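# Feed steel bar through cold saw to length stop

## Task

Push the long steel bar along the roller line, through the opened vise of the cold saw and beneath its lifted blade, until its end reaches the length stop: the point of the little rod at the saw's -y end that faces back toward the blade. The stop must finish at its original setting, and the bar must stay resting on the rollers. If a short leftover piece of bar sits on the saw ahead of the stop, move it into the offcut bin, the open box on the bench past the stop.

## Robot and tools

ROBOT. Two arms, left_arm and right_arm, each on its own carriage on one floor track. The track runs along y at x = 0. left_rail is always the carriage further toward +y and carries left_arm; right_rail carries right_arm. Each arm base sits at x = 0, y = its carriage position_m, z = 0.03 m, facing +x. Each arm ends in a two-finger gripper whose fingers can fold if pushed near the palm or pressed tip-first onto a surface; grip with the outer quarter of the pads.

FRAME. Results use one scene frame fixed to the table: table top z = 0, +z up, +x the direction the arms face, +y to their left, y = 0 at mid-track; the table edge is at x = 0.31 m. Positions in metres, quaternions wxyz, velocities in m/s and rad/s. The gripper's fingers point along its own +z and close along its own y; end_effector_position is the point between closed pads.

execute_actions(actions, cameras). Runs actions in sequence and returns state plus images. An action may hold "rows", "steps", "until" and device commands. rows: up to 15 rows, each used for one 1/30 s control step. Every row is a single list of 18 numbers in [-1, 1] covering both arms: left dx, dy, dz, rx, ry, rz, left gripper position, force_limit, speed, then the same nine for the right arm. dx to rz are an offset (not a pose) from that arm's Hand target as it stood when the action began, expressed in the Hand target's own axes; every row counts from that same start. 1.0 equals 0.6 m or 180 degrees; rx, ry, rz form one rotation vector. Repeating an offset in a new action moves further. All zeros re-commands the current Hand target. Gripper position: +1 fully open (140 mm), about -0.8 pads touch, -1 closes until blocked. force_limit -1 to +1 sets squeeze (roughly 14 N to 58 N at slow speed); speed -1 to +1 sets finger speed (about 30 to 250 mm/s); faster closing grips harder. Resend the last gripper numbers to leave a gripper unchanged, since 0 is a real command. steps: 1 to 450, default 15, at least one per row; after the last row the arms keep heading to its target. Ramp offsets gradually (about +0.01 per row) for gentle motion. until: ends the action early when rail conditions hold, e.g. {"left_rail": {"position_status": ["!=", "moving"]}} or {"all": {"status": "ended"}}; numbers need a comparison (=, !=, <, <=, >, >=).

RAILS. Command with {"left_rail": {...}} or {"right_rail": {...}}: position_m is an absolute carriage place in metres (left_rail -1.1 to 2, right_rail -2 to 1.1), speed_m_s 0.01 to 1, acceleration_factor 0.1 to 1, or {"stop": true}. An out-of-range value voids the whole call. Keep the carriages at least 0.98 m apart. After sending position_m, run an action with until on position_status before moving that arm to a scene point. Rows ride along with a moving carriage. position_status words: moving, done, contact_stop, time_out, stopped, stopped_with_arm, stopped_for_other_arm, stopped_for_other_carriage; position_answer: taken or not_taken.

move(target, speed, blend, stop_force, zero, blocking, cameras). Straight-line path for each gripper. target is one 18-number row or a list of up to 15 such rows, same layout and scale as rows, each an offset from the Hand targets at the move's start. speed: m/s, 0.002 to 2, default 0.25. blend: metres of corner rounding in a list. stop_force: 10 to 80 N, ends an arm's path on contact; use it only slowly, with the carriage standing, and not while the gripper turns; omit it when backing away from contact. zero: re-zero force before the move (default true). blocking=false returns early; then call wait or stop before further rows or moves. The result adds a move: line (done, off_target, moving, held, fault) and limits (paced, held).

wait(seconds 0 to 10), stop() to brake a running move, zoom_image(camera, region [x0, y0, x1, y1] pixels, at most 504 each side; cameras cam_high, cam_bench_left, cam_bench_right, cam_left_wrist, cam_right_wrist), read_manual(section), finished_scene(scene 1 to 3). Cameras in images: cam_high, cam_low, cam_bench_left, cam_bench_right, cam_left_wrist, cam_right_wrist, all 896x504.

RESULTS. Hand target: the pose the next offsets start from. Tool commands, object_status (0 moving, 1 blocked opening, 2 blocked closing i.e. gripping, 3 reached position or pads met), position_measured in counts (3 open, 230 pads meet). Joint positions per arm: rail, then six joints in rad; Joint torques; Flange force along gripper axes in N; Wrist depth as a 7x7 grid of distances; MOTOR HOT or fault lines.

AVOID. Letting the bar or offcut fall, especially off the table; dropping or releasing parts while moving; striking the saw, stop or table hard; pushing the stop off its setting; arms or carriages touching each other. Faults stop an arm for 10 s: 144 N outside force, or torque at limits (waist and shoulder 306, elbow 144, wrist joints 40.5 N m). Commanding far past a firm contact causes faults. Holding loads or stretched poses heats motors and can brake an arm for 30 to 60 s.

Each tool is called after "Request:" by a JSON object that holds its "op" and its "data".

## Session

Request:
{"op": "execute_actions", "data": {"actions": []}}

Scene clock: 0.00 s.
left_arm: end_effector_position=(+0.6600, +1.6289, +0.4937) position_measured=3 object_status=3 end_effector_quat_wxyz=(+0.000, +1.000, +0.000, +0.000) | right_arm: end_effector_position=(+0.6600, -1.0548, +0.4937) position_measured=3 object_status=3 end_effector_quat_wxyz=(+0.000, +1.000, +0.000, +0.000)
Joint positions: left_arm=[1.629 -0.053 0.164 1.35 0 1.628 1.518] | right_arm=[-1.054 -0.053 0.164 1.35 0 1.628 1.518]
Joint velocities: within noise
Joint torques (N m): no reading
Flange force (N): no reading
Wrist depth (mm): cam_left_wrist=[- 340 342 - - 352 - / 339 353 350 332 354 354 353 / 390 387 381 447 631 409 452 / 403 139 - - - 138 422 / - 101 - - - 114 96 / - 751 735 761 786 783 97 / - 799 783 754 768 - -] | cam_right_wrist=[355 549 - 569 561 479 364 / 365 - 595 - - 507 371 / 379 602 443 387 - 473 389 / 401 137 402 655 409 141 408 / - 117 - 696 - 124 105 / - 103 730 773 773 758 96 / - - 738 734 751 - -]
Hand target: left_arm +0.6600, +1.6289, +0.4937; +0.000, +1.000, +0.000, +0.000 | right_arm +0.6600, -1.0548, +0.4937; +0.000, +1.000, +0.000, +0.000
Tool commands: left_gripper/position=+1.0 left_gripper/force_limit=+1.0 left_gripper/speed=+1.0 right_gripper/position=+1.0 right_gripper/force_limit=+1.0 right_gripper/speed=+1.0
left_rail: position_m=1.629 position_status=done
right_rail: position_m=-1.054 position_status=done
camera_calibration:
cam_left_wrist: T_world_to_cam=[[0.00415253, -0.999888, 0.0143641, 1.62731], [-0.941079, 0.000950009, 0.338186, 0.456772], [-0.338162, -0.0149221, -0.94097, 0.854751], [0, 0, 0, 1]] pos_world=[0.712146, 1.63945, 0.626445]
cam_right_wrist: T_world_to_cam=[[-0.0013051, -0.999937, 0.0111077, -1.05383], [-0.948961, 0.00474167, 0.315357, 0.485867], [-0.31539, -0.0101292, -0.948908, 0.810048], [0, 0, 0, 1]] pos_world=[0.715175, -1.04787, 0.627145]

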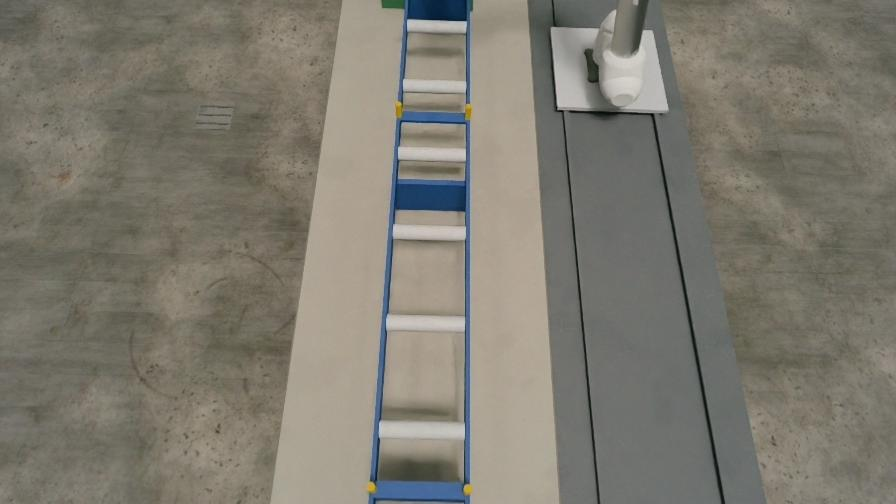

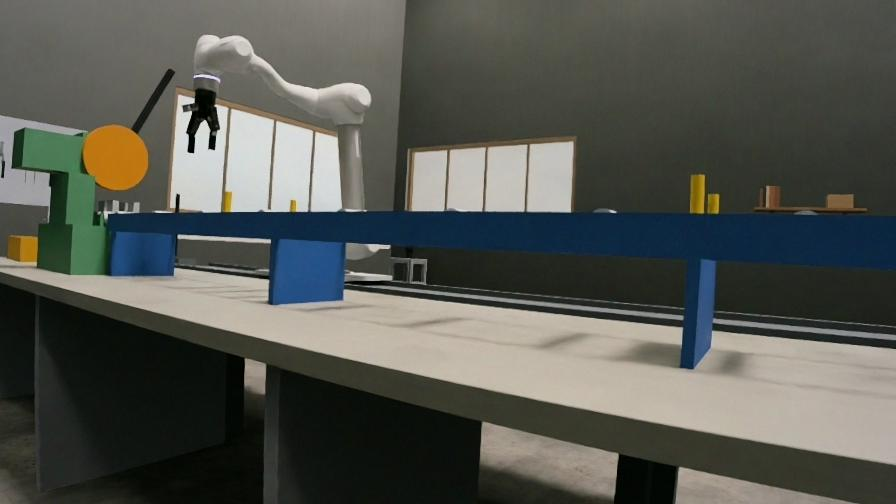

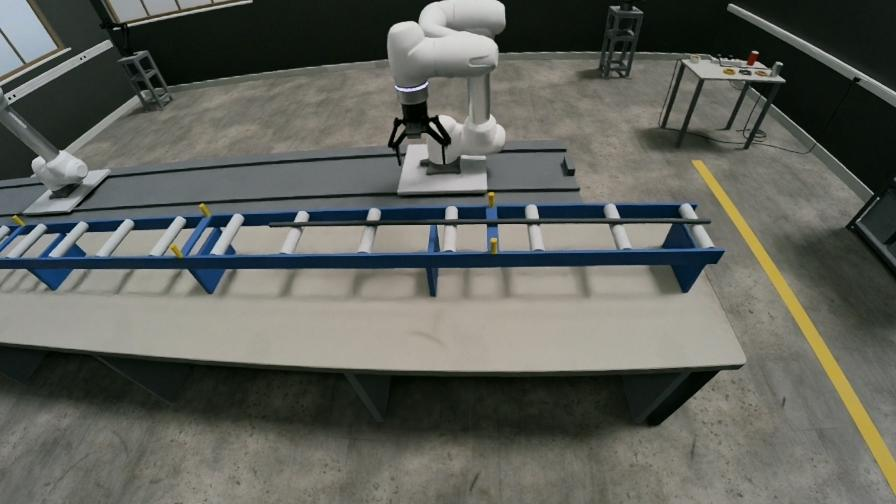

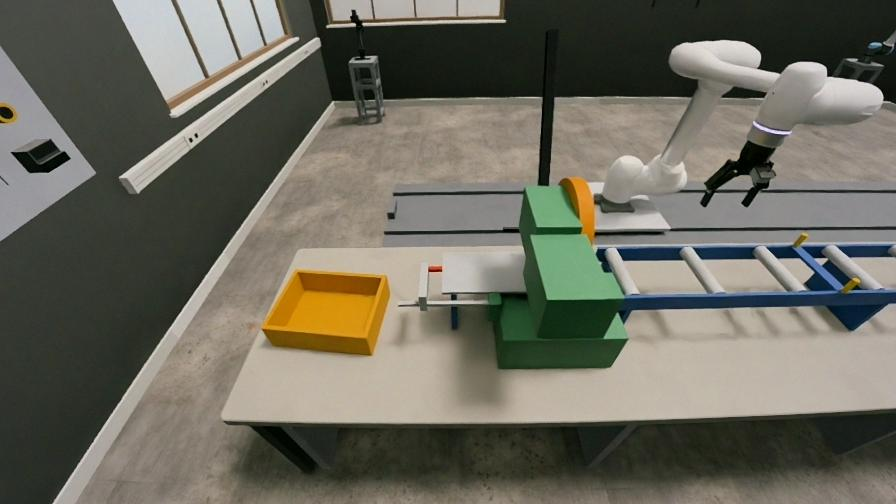

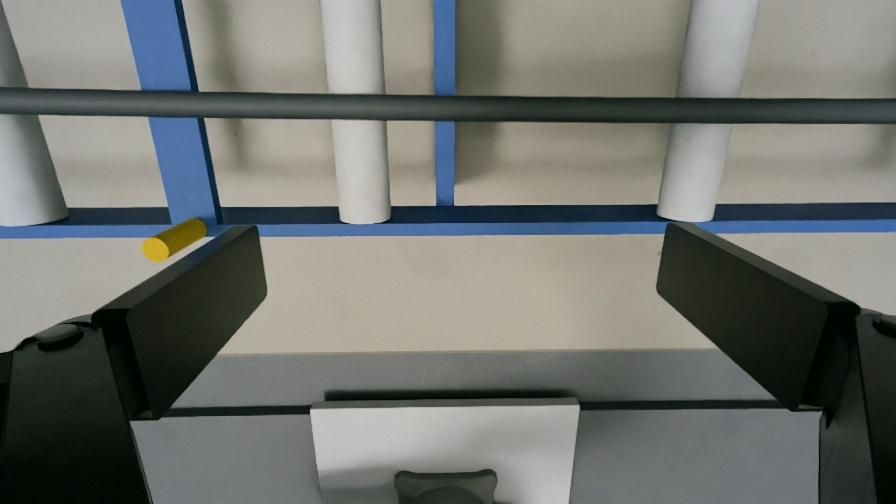

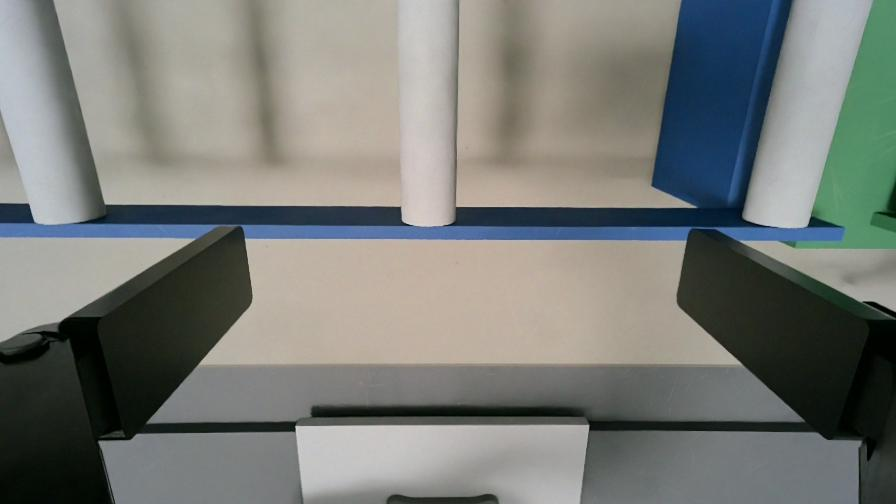

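Request:
{"op": "execute_actions", "data": {"actions": [{"left_rail":{"position_m":1.76,"speed_m_s":0.4},"right_rail":{"position_m":-0.7,"speed_m_s":0.4},"steps":120,"until":{"all":{"status":"ended"}}}], "cameras": []}}

Request:
{"op": "move", "data": {"target": [[0,0,0,0,0,0.25,0.1,0.4,0,-0.4,0.7,0,0,0,0.25,1,0,0],[0,0,0,0,0,0.5,0.1,0.4,0,-1,0.9,0,0,0,0.5,1,0,0]], "blend": 0.05, "speed": 0.4, "cameras": ["cam_left_wrist"]}}

Request:
{"op": "execute_actions", "data": {"actions": [{"right_rail":{"position_m":-1.98,"speed_m_s":0.5},"steps":200,"until":{"all":{"status":"ended"}}}], "cameras": []}}

Request:
{"op": "move", "data": {"target": [[0,0,0,0,0,0,0.1,0.4,0,-0.2,-0.6,0,0,0,0,1,0,0],[0,0,0,0,0,0,0.1,0.4,0,-0.867,-0.9,-0.25,0,0,0,1,0,0]], "blend": 0.05, "speed": 0.4, "cameras": ["cam_right_wrist"]}}

Request:
{"op": "zoom_image", "data": {"camera": "cam_right_wrist", "region": [240, 60, 460, 504]}}

Scene clock: 16.80 s.
left_arm: end_effector_position=(+0.6600, +1.7595, +0.4937) position_measured=3 object_status=3 end_effector_quat_wxyz=(+0.000, +1.000, +0.000, +0.000) | right_arm: end_effector_position=(+0.6600, -0.7006, +0.4937) position_measured=3 object_status=3 end_effector_quat_wxyz=(+0.000, +1.000, +0.000, +0.000)
Joint positions: left_arm=[1.76 -0.053 0.164 1.35 0 1.628 1.518] | right_arm=[-0.7 -0.053 0.164 1.35 0 1.628 1.518]
Joint torques (N m): left_arm=[-1.82 -61.52 -45.07 4.49 0.18 0.08] | right_arm=[0.89 -62.53 -42.53 4.13 -0.11 0.47]
Flange force (N): left_arm=[-1.9 -2.7 4.5] | right_arm=[4.8 2.0 0.9]
Wrist depth (mm): cam_left_wrist=[- 346 342 348 409 - 360 / 347 341 358 344 432 583 376 / 613 382 390 621 454 - 399 / 396 139 414 - - 138 - / - 101 - - - 114 96 / - 836 - 711 - 761 97 / - - 761 768 783 - -] | cam_right_wrist=[346 506 346 350 565 570 363 / 360 579 365 352 - - 376 / 434 446 390 386 599 678 393 / 391 137 404 400 399 141 404 / - 117 706 - - 124 105 / - 736 - - - - 96 / - - 732 738 767 - -]
Hand target: left_arm +0.6600, +1.7595, +0.4937; +0.000, +1.000, +0.000, +0.000 | right_arm +0.6600, -0.7006, +0.4937; +0.000, +1.000, +0.000, +0.000
Tool commands: left_gripper/position=+1.0 left_gripper/force_limit=+1.0 left_gripper/speed=+1.0 right_gripper/position=+1.0 right_gripper/force_limit=+1.0 right_gripper/speed=+1.0
left_rail: position_m=1.760 speed_m_s=0.40 position_status=done
right_rail: position_m=-0.700 speed_m_s=0.40 position_status=done
No camera images: "cameras" was empty.

Scene clock: 20.30 s.
left_arm: end_effector_position=(+0.6599, +1.7595, +0.4936) position_measured=117 object_status=3 end_effector_quat_wxyz=(+0.000, +0.707, -0.707, +0.000) | right_arm: end_effector_position=(+0.0600, -1.2405, +0.4937) position_measured=3 object_status=3 end_effector_quat_wxyz=(+0.000, +0.707, -0.707, +0.000)
Joint positions: left_arm=[1.76 -0.053 0.164 1.35 0 1.628 3.088] | right_arm=[-0.7 -1.524 -0.025 1.554 0 1.613 1.618]
Joint torques (N m): left_arm=[-1.61 -61.28 -44.98 4.47 0.22 0.1] | right_arm=[1.26 -40.94 -42.76 4.17 -0.07 0.32]
Flange force (N): left_arm=[-2.4 2.1 4.1] | right_arm=[1.4 2.7 2.0]
Wrist depth (mm): cam_left_wrist=[1141 354 406 409 - - 555 / 1243 355 358 362 - - 582 / 1349 - - 382 - - 604 / 1421 645 150 419 132 682 650 / 1484 - 123 437 - 79 - / - - 463 462 758 - - / - - 799 778 - - -] | cam_right_wrist=[- 569 - 588 - - - / 580 588 - - - - 1328 / - - - - - - 1377 / - 126 - - - 140 1370 / - 117 - - 652 124 105 / - 102 689 700 698 776 96 / - - 726 710 740 2060 -]
Hand target: left_arm +0.6600, +1.7595, +0.4937; +0.000, +0.707, -0.707, +0.000 | right_arm +0.0600, -1.2405, +0.4937; +0.000, +0.707, -0.707, +0.000
Off the commanded pose: left_arm 0.000 m, 0 deg | right_arm 0.000 m, 0 deg.
left_rail: position_m=1.760 speed_m_s=0.40 position_status=done
right_rail: position_m=-0.700 speed_m_s=0.40 position_status=done
move: done; blend cut to 0 m at target 1; limits=paced
camera_calibration:
cam_left_wrist: T_world_to_cam=[[-0.999888, -0.00424681, 0.0143309, 0.668744], [0.000850038, 0.941078, 0.338188, -1.81909], [-0.0149227, 0.338162, -0.940969, 0.0221433], [0, 0, 0, 1]] pos_world=[0.670546, 1.70725, 0.626446]
Images, in order (width x height): cam_left_wrist 896x504.

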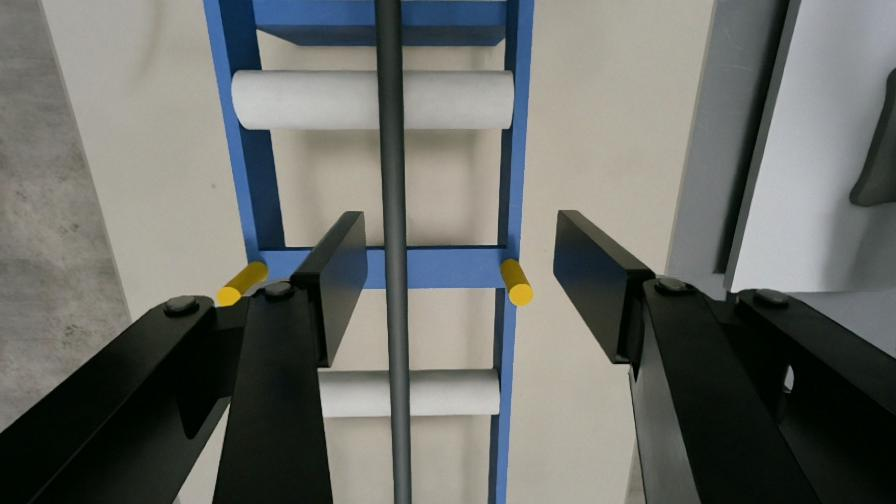

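Scene clock: 23.50 s.
left_arm: end_effector_position=(+0.6600, +1.7595, +0.4937) position_measured=117 object_status=3 end_effector_quat_wxyz=(+0.000, +0.707, -0.707, +0.000) | right_arm: end_effector_position=(+0.0600, -2.5204, +0.4937) position_measured=3 object_status=3 end_effector_quat_wxyz=(+0.000, +0.707, -0.707, +0.000)
Joint positions: left_arm=[1.76 -0.053 0.164 1.35 0 1.628 3.088] | right_arm=[-1.98 -1.524 -0.025 1.553 0 1.614 1.618]
Joint torques (N m): left_arm=[-1.81 -61.28 -45.04 4.46 0.19 0.05] | right_arm=[0.61 -42.15 -42.72 4.19 -0.07 0.47]
Flange force (N): left_arm=[-2.8 2.2 4.9] | right_arm=[3.7 1.7 1.4]
Wrist depth (mm): cam_left_wrist=[1199 345 400 408 - - 548 / - 354 357 356 - - 576 / 1341 - - 385 - 638 595 / 1447 - 149 414 131 640 652 / 1502 - 150 441 - 79 - / - - - 460 - - - / - - - 481 - - -] | cam_right_wrist=[- 585 1073 1215 1198 1281 1221 / - - 1232 1165 1275 1341 1348 / - - 1263 - 1275 1294 1363 / 615 126 - - 1078 141 1439 / - 117 - - - 124 105 / - 103 717 702 700 - 96 / - 738 758 704 738 - -]
Hand target: left_arm +0.6600, +1.7595, +0.4937; +0.000, +0.707, -0.707, +0.000 | right_arm +0.0600, -2.5204, +0.4937; +0.000, +0.707, -0.707, +0.000
Tool commands: left_gripper/position=+0.1 left_gripper/force_limit=+0.4 left_gripper/speed=+0.0 right_gripper/position=+1.0 right_gripper/force_limit=+0.0 right_gripper/speed=+0.0
Off the commanded pose: left_arm 0.000 m, 0 deg | right_arm 0.000 m, 0 deg.
left_rail: position_m=1.760 speed_m_s=0.40 position_status=done
right_rail: position_m=-1.980 speed_m_s=0.50 position_status=done
No camera images: "cameras" was empty.

Scene clock: 26.37 s.
left_arm: end_effector_position=(+0.6600, +1.7595, +0.4937) position_measured=117 object_status=3 end_effector_quat_wxyz=(+0.000, +0.707, -0.707, +0.000) | right_arm: end_effector_position=(+0.5999, -2.0004, +0.6436) position_measured=3 object_status=3 end_effector_quat_wxyz=(+0.000, +0.707, -0.707, +0.000)
Joint positions: left_arm=[1.76 -0.053 0.164 1.35 0 1.628 3.088] | right_arm=[-1.98 -0.091 0.112 1.136 0 1.894 3.05]
Joint torques (N m): left_arm=[-1.84 -61.15 -45.15 4.43 0.23 0.05] | right_arm=[1.62 -53.9 -39.77 3.93 0.07 0.68]
Flange force (N): left_arm=[-3.0 2.8 4.8] | right_arm=[3.8 -3.9 -1.2]
Wrist depth (mm): cam_left_wrist=[1199 358 400 404 - - 551 / 1334 362 359 358 - - 579 / 1326 - - 435 - - 599 / 1421 - 150 416 131 623 652 / 1512 - 123 - - 79 - / - - - 460 - - - / - - - 479 - - -] | cam_right_wrist=[1294 - 696 - - 692 681 / 1392 - 700 - - 713 678 / 1363 - 520 532 773 760 628 / 1497 126 552 560 818 141 646 / - 117 581 588 879 124 105 / - 553 613 621 751 - 96 / - 410 650 638 994 - -]
Hand target: left_arm +0.6600, +1.7595, +0.4937; +0.000, +0.707, -0.707, +0.000 | right_arm +0.6000, -2.0003, +0.6437; +0.000, +0.707, -0.707, +0.000
Off the commanded pose: left_arm 0.000 m, 0 deg | right_arm 0.000 m, 0 deg.
left_rail: position_m=1.760 speed_m_s=0.40 position_status=done
right_rail: position_m=-1.980 speed_m_s=0.50 position_status=done
move: done; limits=paced
camera_calibration:
cam_right_wrist: T_world_to_cam=[[-0.999937, 0.0013051, 0.0111077, 0.600946], [0.00474167, 0.948961, 0.315357, 1.7027], [-0.0101292, 0.31539, -0.948908, 1.39189], [0, 0, 0, 1]] pos_world=[0.606933, -2.05557, 0.777145]
Images, in order (width x height): cam_right_wrist 896x504.

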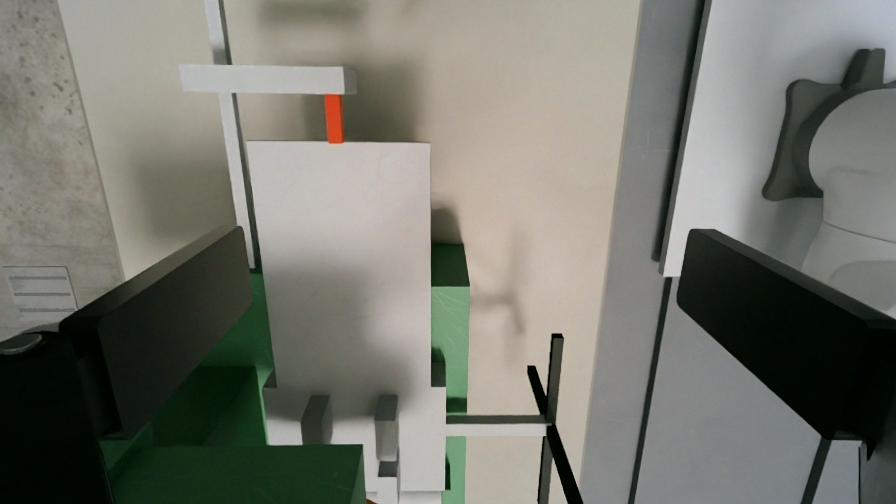

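Scaled by 1.135 from the camera's 896x504 image, which has a finer 1280x720 frame.

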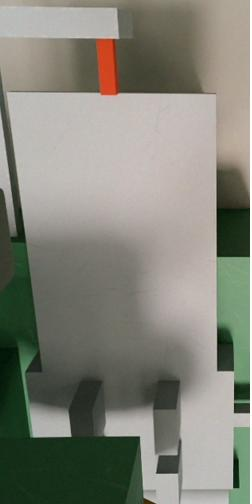

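Request:
{"op": "move", "data": {"target": [0,-0.085,0.35,0,0,0,0.1,0.4,0,0,0,0,0,0,0,1,0,0], "speed": 0.15, "cameras": ["cam_left_wrist"]}}

Scene clock: 33.63 s.
left_arm: end_effector_position=(+0.7109, +1.7595, +0.2837) position_measured=117 object_status=3 end_effector_quat_wxyz=(+0.000, +0.707, -0.707, +0.000) | right_arm: end_effector_position=(+0.6000, -2.0003, +0.6437) position_measured=3 object_status=3 end_effector_quat_wxyz=(+0.000, +0.707, -0.707, +0.000)
Joint positions: left_arm=[1.76 -0.049 0.286 1.577 0 1.278 3.092] | right_arm=[-1.98 -0.091 0.112 1.136 0 1.894 3.05]
Joint torques (N m): left_arm=[-1.74 -73.22 -43.03 4.3 0.44 -0.03] | right_arm=[0.57 -54.72 -40.42 3.9 -0.06 0.47]
Flange force (N): left_arm=[-2.2 0.4 4.5] | right_arm=[2.1 -4.8 0.0]
Wrist depth (mm): cam_left_wrist=[157 159 330 139 163 166 381 / 161 158 159 145 161 162 - / - 194 - 154 417 189 - / - 208 124 158 131 219 465 / - 90 122 174 - 79 501 / - - 216 212 218 - - / - - - 199 226 - -] | cam_right_wrist=[- 501 - 713 - 681 681 / - 520 463 728 - 717 680 / 1400 - 529 515 - 744 630 / 1524 126 550 547 812 141 615 / - 117 581 581 795 124 105 / - 109 607 622 - - 96 / - 392 411 649 - - -]
Hand target: left_arm +0.7110, +1.7595, +0.2837; +0.000, +0.707, -0.707, +0.000 | right_arm +0.6000, -2.0003, +0.6437; +0.000, +0.707, -0.707, +0.000
Off the commanded pose: left_arm 0.000 m, 0 deg | right_arm 0.000 m, 0 deg.
left_rail: position_m=1.760 speed_m_s=0.40 position_status=done
right_rail: position_m=-1.980 speed_m_s=0.50 position_status=done
move: done
camera_calibration:
cam_left_wrist: T_world_to_cam=[[-0.999888, -0.0041527, 0.0143641, 0.722572], [0.000949821, 0.941079, 0.338186, -1.74822], [-0.0149221, 0.338162, -0.94097, -0.174605], [0, 0, 0, 1]] pos_world=[0.721546, 1.70725, 0.416545]
Images, in order (width x height): cam_left_wrist 896x504.

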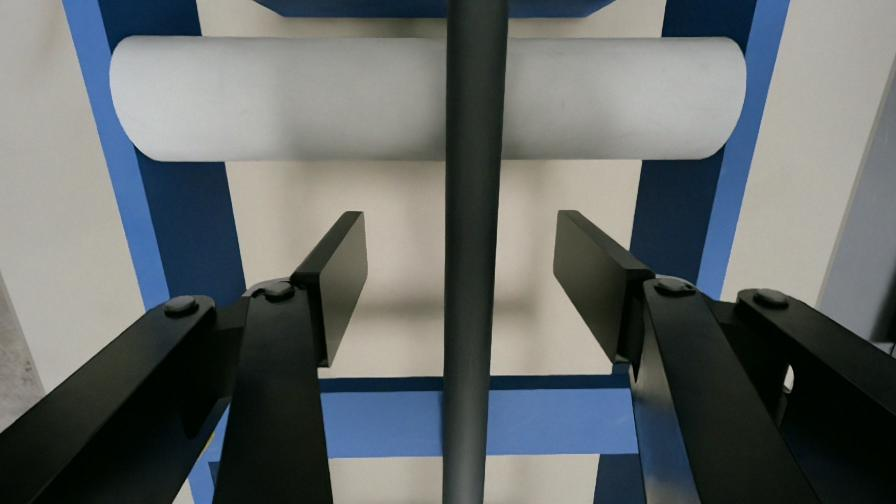

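Request:
{"op": "move", "data": {"target": [0,0.0057,0,0,0,0.003,0.1,0.4,0,0,0,0,0,0,0,1,0,0], "speed": 0.05, "cameras": []}}

Request:
{"op": "execute_actions", "data": {"actions": [{"rows":[[0,0,0,0,0,0,-1,0.4,-1,0,0,0,0,0,0,1,0,0]],"steps":75}], "cameras": []}}

Request:
{"op": "move", "data": {"target": [0,-0.0167,-0.0092,0,0,0,-1,0.4,-1,0,0,0,0,0,0,1,0,0], "speed": 0.04, "cameras": []}}

Request:
{"op": "execute_actions", "data": {"actions": [{"left_rail":{"position_m":0.45,"speed_m_s":0.3,"acceleration_factor":0.3},"steps":300,"until":{"left_rail":{"position_status":["!=","moving"]}}}], "cameras": ["cam_high","cam_left_wrist"]}}

Request:
{"op": "zoom_image", "data": {"camera": "cam_high", "region": [350, 100, 500, 400]}}

Scene clock: 39.23 s.
left_arm: end_effector_position=(+0.7076, +1.7595, +0.2836) position_measured=117 object_status=3 end_effector_quat_wxyz=(+0.000, +0.704, -0.710, +0.000) | right_arm: end_effector_position=(+0.6000, -2.0003, +0.6437) position_measured=3 object_status=3 end_effector_quat_wxyz=(+0.000, +0.707, -0.707, +0.000)
Joint positions: left_arm=[1.76 -0.049 0.281 1.584 0 1.277 3.101] | right_arm=[-1.98 -0.091 0.112 1.136 0 1.894 3.05]
Joint torques (N m): left_arm=[-1.67 -71.73 -42.72 4.29 0.21 0.07] | right_arm=[0.65 -54.65 -40.38 3.89 -0.08 0.48]
Flange force (N): left_arm=[-2.3 1.2 3.2] | right_arm=[2.2 -4.8 -0.1]
Wrist depth (mm): cam_left_wrist=[159 160 161 137 162 168 385 / 164 158 159 145 160 162 - / - 188 - 153 423 212 - / - 214 123 160 145 213 - / - 91 122 169 - 79 - / - - 217 213 216 - - / - - - 221 - - -] | cam_right_wrist=[1328 674 - 696 - 692 683 / 1377 532 467 753 - 723 680 / 1439 - 521 547 747 747 638 / 1552 126 546 792 767 140 603 / - 117 579 588 - 124 105 / - 103 610 622 719 - 96 / - 399 411 634 710 983 -]
Hand target: left_arm +0.7075, +1.7595, +0.2837; +0.000, +0.704, -0.710, +0.000 | right_arm +0.6000, -2.0003, +0.6437; +0.000, +0.707, -0.707, +0.000
Off the commanded pose: left_arm 0.000 m, 0 deg | right_arm 0.000 m, 0 deg.
left_rail: position_m=1.760 speed_m_s=0.40 position_status=done
right_rail: position_m=-1.980 speed_m_s=0.50 position_status=done
move: done
No camera images: "cameras" was empty.

Scene clock: 41.93 s.
left_arm: end_effector_position=(+0.7075, +1.7595, +0.2836) position_measured=203 object_status=2 end_effector_quat_wxyz=(+0.000, +0.704, -0.710, +0.000) | right_arm: end_effector_position=(+0.6000, -2.0003, +0.6437) position_measured=3 object_status=3 end_effector_quat_wxyz=(+0.000, +0.707, -0.707, +0.000)
Joint positions: left_arm=[1.76 -0.05 0.281 1.584 0 1.277 3.102] | right_arm=[-1.98 -0.091 0.112 1.136 0 1.894 3.05]
Joint torques (N m): left_arm=[-2.12 -64.9 -40.36 4.15 -1.19 -0.27] | right_arm=[0.6 -54.39 -40.49 3.91 -0.05 0.45]
Flange force (N): left_arm=[-3.5 6.1 -5.6] | right_arm=[1.7 -3.2 -0.1]
Wrist depth (mm): cam_left_wrist=[158 159 162 136 172 168 - / 160 158 159 145 161 162 399 / - 189 428 152 - 197 - / - 215 438 157 - 198 468 / - 199 91 - - - - / 1341 - - 180 - - - / - - - - - - -] | cam_right_wrist=[1307 662 - - - 674 680 / 1400 - 538 - - 708 678 / 1497 - 522 498 - 747 638 / 1533 126 547 565 879 140 591 / - 117 580 591 - 131 105 / - 549 609 612 - 937 100 / - 411 413 633 595 - -]
Hand target: left_arm +0.7075, +1.7595, +0.2837; +0.000, +0.704, -0.710, +0.000 | right_arm +0.6000, -2.0003, +0.6437; +0.000, +0.707, -0.707, +0.000
Off the commanded pose: left_arm 0.000 m, 0 deg | right_arm 0.000 m, 0 deg.
left_rail: position_m=1.760 speed_m_s=0.40 position_status=done
right_rail: position_m=-1.980 speed_m_s=0.50 position_status=done
No camera images: "cameras" was empty.

Scene clock: 42.73 s.
left_arm: end_effector_position=(+0.7175, +1.7594, +0.2891) position_measured=203 object_status=2 end_effector_quat_wxyz=(+0.000, +0.704, -0.710, +0.000) | right_arm: end_effector_position=(+0.6000, -2.0003, +0.6437) position_measured=3 object_status=3 end_effector_quat_wxyz=(+0.000, +0.707, -0.707, +0.000)
Joint positions: left_arm=[1.76 -0.049 0.294 1.557 0 1.291 3.102] | right_arm=[-1.98 -0.091 0.112 1.136 0 1.894 3.05]
Joint torques (N m): left_arm=[-1.75 -101.62 -64.67 4.4 0.1 0.34] | right_arm=[0.48 -54.51 -40.48 3.88 -0.05 0.47]
Flange force (N): left_arm=[-1.6 2.3 43.2] | right_arm=[1.7 -4.2 0.2]
Wrist depth (mm): cam_left_wrist=[- 165 166 139 165 168 369 / - 163 164 150 166 169 - / - 185 - 155 411 199 - / - 214 - 160 444 214 478 / - 202 91 172 - 205 507 / - - - - - - - / - - - 195 - - -] | cam_right_wrist=[- 508 702 715 691 683 680 / - 534 537 706 740 710 681 / 1455 - 519 533 - 736 638 / 1552 126 553 561 - 141 628 / - 117 580 588 904 124 105 / - 102 613 630 646 - 96 / - 410 410 680 968 - -]
Hand target: left_arm +0.7176, +1.7594, +0.2892; +0.000, +0.704, -0.710, +0.000 | right_arm +0.6000, -2.0003, +0.6437; +0.000, +0.707, -0.707, +0.000
Off the commanded pose: left_arm 0.000 m, 0 deg | right_arm 0.000 m, 0 deg.
left_rail: position_m=1.760 speed_m_s=0.40 position_status=done
right_rail: position_m=-1.980 speed_m_s=0.50 position_status=done
move: done
No camera images: "cameras" was empty.

Scene clock: 48.10 s.
left_arm: end_effector_position=(+0.7176, +0.4494, +0.2892) position_measured=203 object_status=2 end_effector_quat_wxyz=(+0.000, +0.704, -0.710, +0.000) | right_arm: end_effector_position=(+0.6000, -2.0003, +0.6437) position_measured=3 object_status=3 end_effector_quat_wxyz=(+0.000, +0.707, -0.707, +0.000)
Joint positions: left_arm=[0.45 -0.049 0.294 1.557 0 1.291 3.102] | right_arm=[-1.98 -0.091 0.112 1.136 0 1.894 3.05]
Joint torques (N m): left_arm=[-1.9 -100.64 -63.49 4.3 0.25 0.13] | right_arm=[0.54 -54.69 -40.5 3.91 -0.05 0.46]
Flange force (N): left_arm=[-2.4 1.5 41.8] | right_arm=[1.7 -3.5 0.1]
Wrist depth (mm): cam_left_wrist=[- 187 - 140 401 186 - / - 186 398 150 406 185 - / - 213 - 155 - 199 - / - 197 197 160 197 200 - / 475 191 91 173 - 196 537 / 1356 - - - - - 526 / - - - - - - -] | cam_right_wrist=[1341 - - - 704 749 683 / 1385 719 454 - 719 710 678 / - - 521 532 771 744 636 / 1506 132 545 575 - 141 641 / - 117 580 600 882 131 105 / - 102 612 639 891 - 96 / - 412 424 696 - 976 -]
Hand target: left_arm +0.7176, +0.4494, +0.2892; +0.000, +0.704, -0.710, +0.000 | right_arm +0.6000, -2.0003, +0.6437; +0.000, +0.707, -0.707, +0.000
Tool commands: left_gripper/position=-1.0 left_gripper/force_limit=+0.4 left_gripper/speed=-1.0 right_gripper/position=+1.0 right_gripper/force_limit=+0.0 right_gripper/speed=+0.0
Off the commanded pose: left_arm 0.000 m, 0 deg | right_arm 0.000 m, 0 deg.
left_rail: position_m=0.450 speed_m_s=0.30 position_status=done
right_rail: position_m=-1.980 speed_m_s=0.50 position_status=done
camera_calibration:
cam_left_wrist: T_world_to_cam=[[-0.999884, 0.00521046, 0.0142774, 0.719477], [0.00973334, 0.941012, 0.338234, -0.523503], [-0.0116729, 0.338334, -0.940954, 0.271162], [0, 0, 0, 1]] pos_world=[0.727654, 0.39713, 0.421946]
Images, in order (width x height): cam_high 896x504, cam_left_wrist 896x504.

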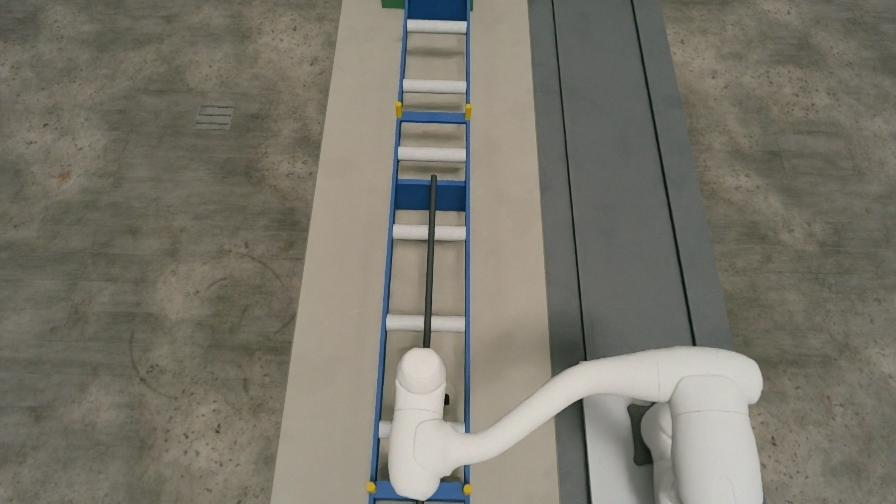

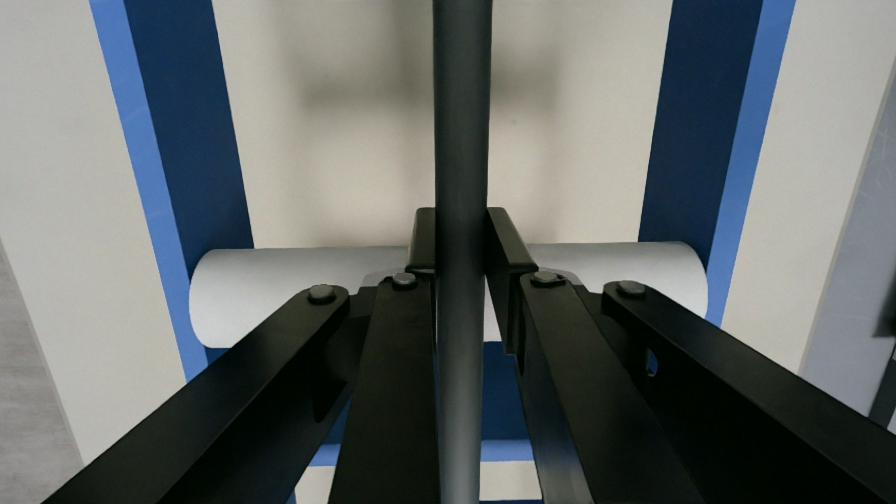

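Scaled by 1.680 from the camera's 896x504 image, which has a finer 1280x720 frame.

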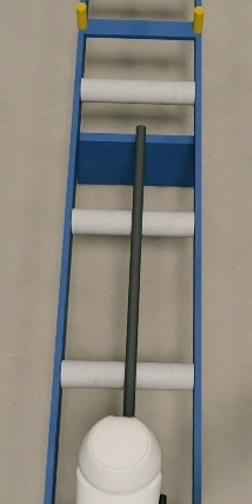

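Request:
{"op": "execute_actions", "data": {"actions": [{"left_rail":{"position_m":-0.88,"speed_m_s":0.25},"steps":400,"until":{"left_rail":{"position_status":["!=","moving"]}}}], "cameras": ["cam_high","cam_right_wrist"]}}

Request:
{"op": "zoom_image", "data": {"camera": "cam_right_wrist", "region": [290, 360, 410, 460]}}

Scene clock: 61.73 s.
left_arm: end_effector_position=(+0.7176, -0.8806, +0.2892) position_measured=203 object_status=2 end_effector_quat_wxyz=(+0.000, +0.704, -0.710, +0.000) | right_arm: end_effector_position=(+0.6000, -2.0003, +0.6437) position_measured=3 object_status=3 end_effector_quat_wxyz=(+0.000, +0.707, -0.707, +0.000)
Joint positions: left_arm=[-0.88 -0.049 0.294 1.557 0 1.291 3.102] | right_arm=[-1.98 -0.091 0.112 1.136 0 1.894 3.05]
Joint torques (N m): left_arm=[-1.92 -100.63 -63.95 4.3 0.27 0.04] | right_arm=[0.67 -54.81 -40.44 3.93 -0.06 0.48]
Flange force (N): left_arm=[-2.6 2.3 42.2] | right_arm=[2.0 -3.8 -0.4]
Wrist depth (mm): cam_left_wrist=[- 186 - 138 - 197 - / - 186 - 146 - 186 - / - 213 - 155 437 199 - / - 212 - 161 449 214 - / - 201 91 174 - 203 487 / - - - - - - - / - - - 197 - - -] | cam_right_wrist=[1165 521 676 702 700 680 687 / - 689 480 730 - 715 689 / - 706 523 527 - 742 634 / 1570 137 550 571 - 140 606 / - 117 579 585 - 132 105 / - 103 607 610 879 930 96 / - 399 428 674 736 - -]
Hand target: left_arm +0.7176, -0.8806, +0.2892; +0.000, +0.704, -0.710, +0.000 | right_arm +0.6000, -2.0003, +0.6437; +0.000, +0.707, -0.707, +0.000
Tool commands: left_gripper/position=-1.0 left_gripper/force_limit=+0.4 left_gripper/speed=-1.0 right_gripper/position=+1.0 right_gripper/force_limit=+0.0 right_gripper/speed=+0.0
Off the commanded pose: left_arm 0.000 m, 0 deg | right_arm 0.000 m, 0 deg.
left_rail: position_m=-0.880 speed_m_s=0.25 position_status=done
right_rail: position_m=-1.980 speed_m_s=0.50 position_status=done
camera_calibration:
cam_right_wrist: T_world_to_cam=[[-0.999937, 0.0013051, 0.0111077, 0.600946], [0.00474167, 0.948961, 0.315357, 1.7027], [-0.0101292, 0.31539, -0.948908, 1.39189], [0, 0, 0, 1]] pos_world=[0.606933, -2.05557, 0.777145]
Images, in order (width x height): cam_high 896x504, cam_right_wrist 896x504.

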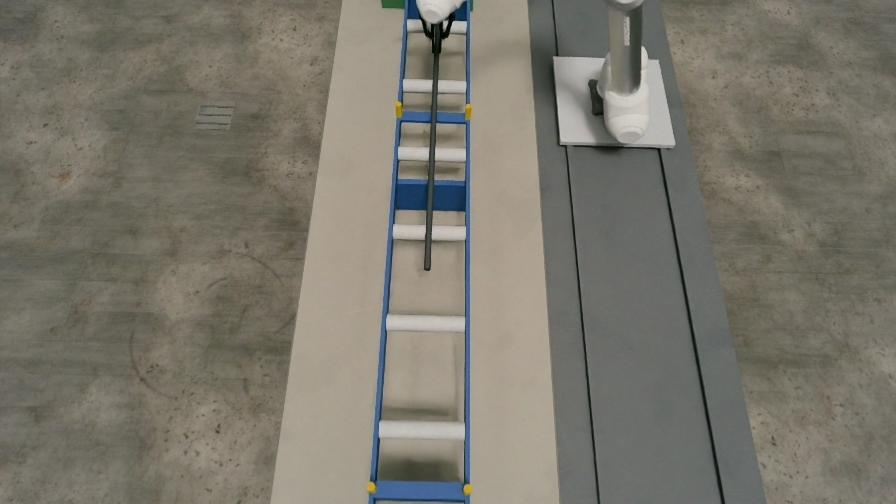

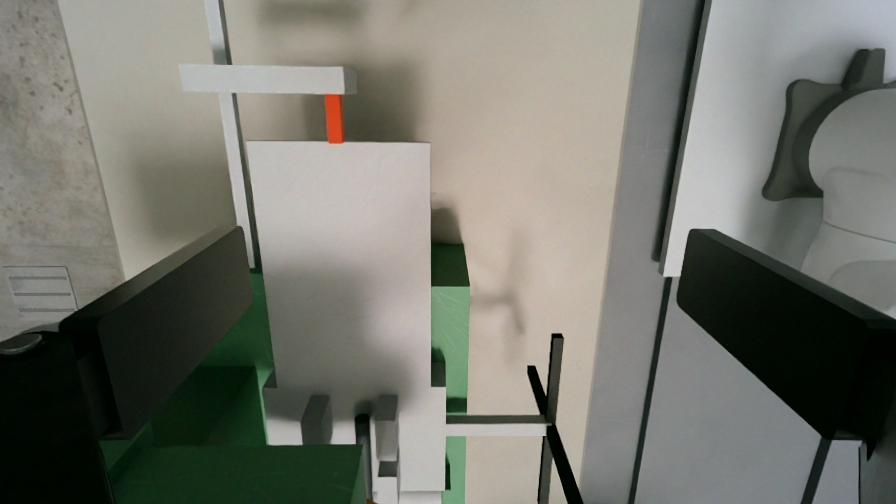

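Scaled by 4.200 from the camera's 896x504 image, which has a finer 1280x720 frame.

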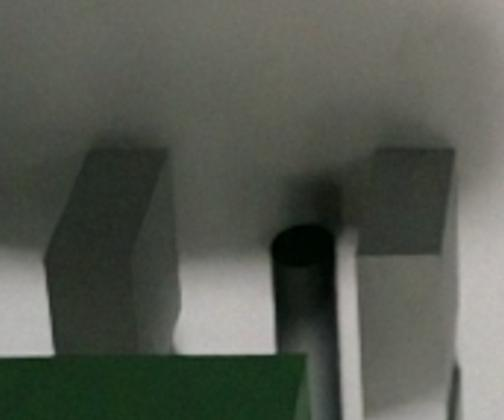

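Request:
{"op": "move", "data": {"target": [0,-0.01,0,0,0,-0.003,-1,0.4,-1,0,0,0,0,0,0,1,0,0], "speed": 0.03, "cameras": []}}

Request:
{"op": "execute_actions", "data": {"actions": [{"left_rail":{"position_m":-1.0,"speed_m_s":0.1},"steps":400,"until":{"left_rail":{"position_status":["!=","moving"]}}}], "cameras": ["cam_right_wrist"]}}

Request:
{"op": "zoom_image", "data": {"camera": "cam_right_wrist", "region": [240, 80, 440, 460]}}

Scene clock: 67.47 s.
left_arm: end_effector_position=(+0.7235, -0.8807, +0.2892) position_measured=203 object_status=2 end_effector_quat_wxyz=(+0.000, +0.707, -0.707, +0.000) | right_arm: end_effector_position=(+0.6000, -2.0003, +0.6437) position_measured=3 object_status=3 end_effector_quat_wxyz=(+0.000, +0.707, -0.707, +0.000)
Joint positions: left_arm=[-0.88 -0.049 0.303 1.544 0 1.294 3.093] | right_arm=[-1.98 -0.091 0.112 1.136 0 1.894 3.05]
Joint torques (N m): left_arm=[-1.75 -103.12 -63.85 4.29 0.37 -0.1] | right_arm=[0.68 -54.7 -40.44 3.91 -0.06 0.47]
Flange force (N): left_arm=[-2.8 0.3 42.7] | right_arm=[2.1 -4.8 0.0]
Wrist depth (mm): cam_left_wrist=[- 188 - 139 - 197 - / 396 188 - 146 - 195 - / - 202 - 155 - 209 - / - 201 - 160 448 209 - / 478 - 91 174 - 204 - / 1334 - - - - - 535 / - - - - - - -] | cam_right_wrist=[1321 - - - 740 685 681 / 1341 - 496 - - 704 680 / 1400 - 522 530 807 749 634 / 1506 126 552 565 - 140 605 / - 117 577 639 870 124 105 / - 592 613 655 882 - 96 / - 397 409 662 689 - -]
Hand target: left_arm +0.7236, -0.8807, +0.2892; +0.000, +0.707, -0.707, +0.000 | right_arm +0.6000, -2.0003, +0.6437; +0.000, +0.707, -0.707, +0.000
Off the commanded pose: left_arm 0.000 m, 0 deg | right_arm 0.000 m, 0 deg.
left_rail: position_m=-0.880 speed_m_s=0.25 position_status=done
right_rail: position_m=-1.980 speed_m_s=0.50 position_status=done
move: done
No camera images: "cameras" was empty.

Scene clock: 69.17 s.
left_arm: end_effector_position=(+0.7236, -1.0007, +0.2892) position_measured=203 object_status=2 end_effector_quat_wxyz=(+0.000, +0.707, -0.707, +0.000) | right_arm: end_effector_position=(+0.6000, -2.0003, +0.6437) position_measured=3 object_status=3 end_effector_quat_wxyz=(+0.000, +0.707, -0.707, +0.000)
Joint positions: left_arm=[-1 -0.049 0.303 1.544 0 1.294 3.093] | right_arm=[-1.98 -0.091 0.112 1.136 0 1.894 3.05]
Joint torques (N m): left_arm=[-1.61 -102.28 -64.22 4.3 0.31 0.06] | right_arm=[0.71 -54.62 -40.5 3.91 -0.05 0.46]
Flange force (N): left_arm=[-1.8 2.2 42.9] | right_arm=[2.3 -4.7 0.2]
Wrist depth (mm): cam_left_wrist=[- 189 - 139 - 195 - / - 168 167 152 168 171 - / - 176 172 160 180 184 - / - 219 - 160 439 210 - / 447 202 91 175 - 205 - / 1439 - - - - - - / - - - - - - -] | cam_right_wrist=[1356 681 698 689 711 681 685 / 1392 555 496 753 721 708 676 / 1415 - 527 537 - 738 633 / 1515 126 547 569 - 141 621 / - 117 579 585 - 131 105 / - 561 605 616 - 943 96 / - 410 413 649 - 994 -]
Hand target: left_arm +0.7236, -1.0007, +0.2892; +0.000, +0.707, -0.707, +0.000 | right_arm +0.6000, -2.0003, +0.6437; +0.000, +0.707, -0.707, +0.000
Tool commands: left_gripper/position=-1.0 left_gripper/force_limit=+0.4 left_gripper/speed=-1.0 right_gripper/position=+1.0 right_gripper/force_limit=+0.0 right_gripper/speed=+0.0
Off the commanded pose: left_arm 0.000 m, 0 deg | right_arm 0.000 m, 0 deg.
left_rail: position_m=-1.000 speed_m_s=0.10 position_status=done
right_rail: position_m=-1.980 speed_m_s=0.50 position_status=done
camera_calibration:
cam_right_wrist: T_world_to_cam=[[-0.999937, 0.0013051, 0.0111077, 0.600946], [0.00474167, 0.948961, 0.315357, 1.7027], [-0.0101292, 0.31539, -0.948908, 1.39189], [0, 0, 0, 1]] pos_world=[0.606933, -2.05557, 0.777145]
Images, in order (width x height): cam_right_wrist 896x504.

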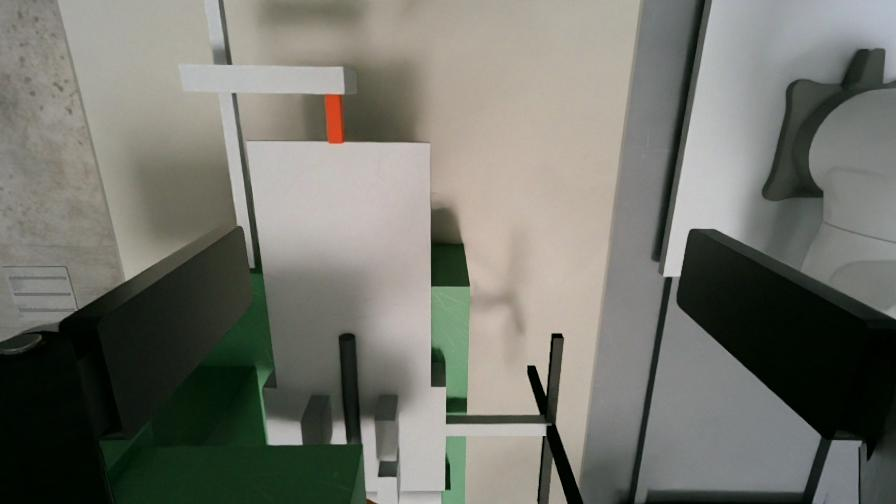

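Scaled by 1.326 from the camera's 896x504 image, which has a finer 1280x720 frame.

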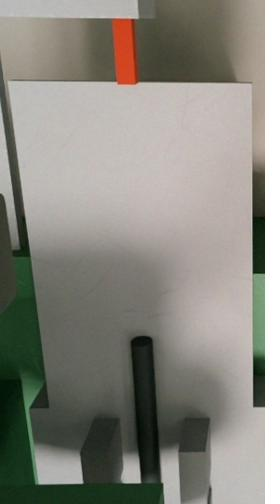

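Request:
{"op": "move", "data": {"target": [0.325,0.003,0,0,0,0,-1,0.4,-1,0,0,0,0,0,0,1,0,0], "speed": 0.08, "cameras": ["cam_right_wrist","cam_bench_right"]}}

Request:
{"op": "zoom_image", "data": {"camera": "cam_right_wrist", "region": [290, 80, 390, 200]}}

Scene clock: 75.53 s.
left_arm: end_effector_position=(+0.7217, -1.1956, +0.2892) position_measured=203 object_status=2 end_effector_quat_wxyz=(+0.000, +0.707, -0.707, +0.000) | right_arm: end_effector_position=(+0.6000, -2.0003, +0.6437) position_measured=3 object_status=3 end_effector_quat_wxyz=(+0.000, +0.707, -0.707, +0.000)
Joint positions: left_arm=[-1 -0.311 0.341 1.493 0 1.308 2.831] | right_arm=[-1.98 -0.091 0.112 1.136 0 1.894 3.05]
Joint torques (N m): left_arm=[-0.04 -107.4 -64.5 4.26 0.38 0] | right_arm=[0.72 -54.8 -40.43 3.88 -0.08 0.49]
Flange force (N): left_arm=[-0.4 2.3 43.0] | right_arm=[2.2 -4.8 0.1]
Wrist depth (mm): cam_left_wrist=[- 180 - 139 - 192 - / - 178 - 148 - 193 - / - 206 - 155 - 206 - / - 222 - 160 - 221 - / - - 91 174 - 205 - / 1364 - - - - - - / - - - 198 - - -] | cam_right_wrist=[1370 - - 692 694 696 681 / 1314 - 461 - 719 715 676 / 1439 762 522 533 783 744 636 / 1533 126 549 540 - 141 605 / - 117 576 593 907 132 105 / - 109 605 602 - - 96 / - 412 423 647 894 - -]
Hand target: left_arm +0.7218, -1.1957, +0.2892; +0.000, +0.707, -0.707, +0.000 | right_arm +0.6000, -2.0003, +0.6437; +0.000, +0.707, -0.707, +0.000
Off the commanded pose: left_arm 0.000 m, 0 deg | right_arm 0.000 m, 0 deg.
left_rail: position_m=-1.000 speed_m_s=0.10 position_status=done
right_rail: position_m=-1.980 speed_m_s=0.50 position_status=done
move: done
camera_calibration:
cam_right_wrist: T_world_to_cam=[[-0.999937, 0.0013051, 0.0111077, 0.600946], [0.00474167, 0.948961, 0.315357, 1.7027], [-0.0101292, 0.31539, -0.948908, 1.39189], [0, 0, 0, 1]] pos_world=[0.606933, -2.05557, 0.777145]
Images, in order (width x height): cam_bench_right 896x504, cam_right_wrist 896x504.

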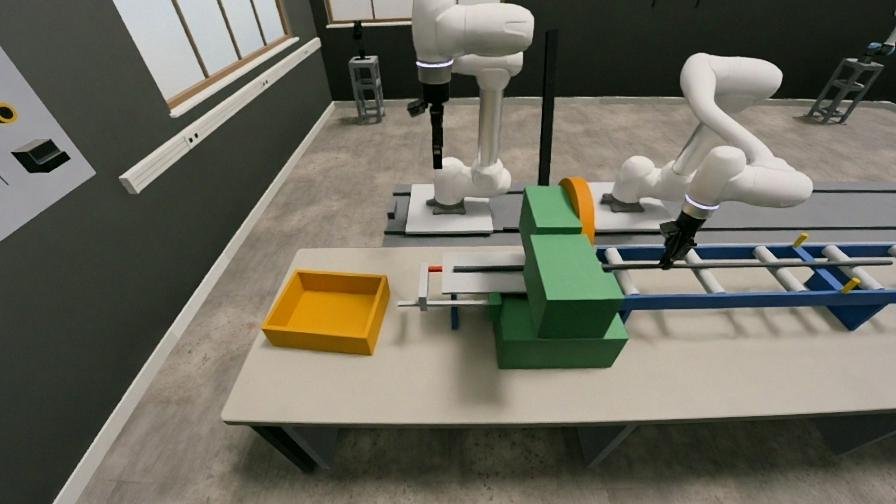

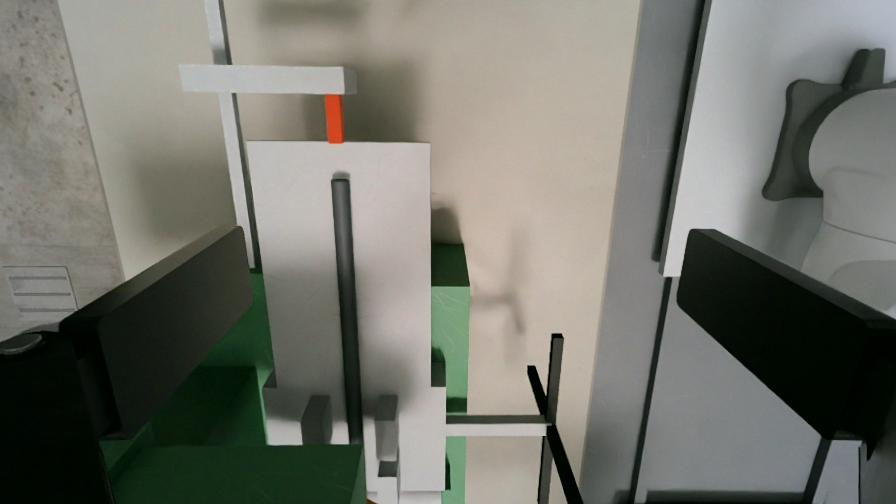

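Scaled by 4.200 from the camera's 896x504 image, which has a finer 1280x720 frame.

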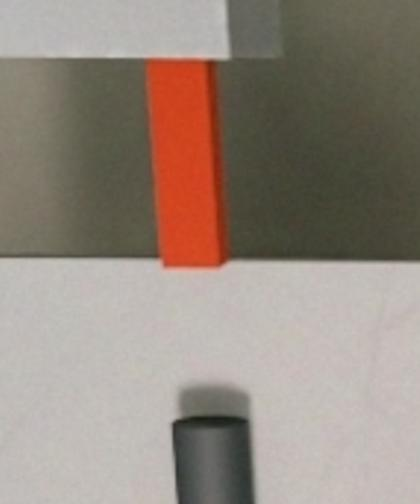

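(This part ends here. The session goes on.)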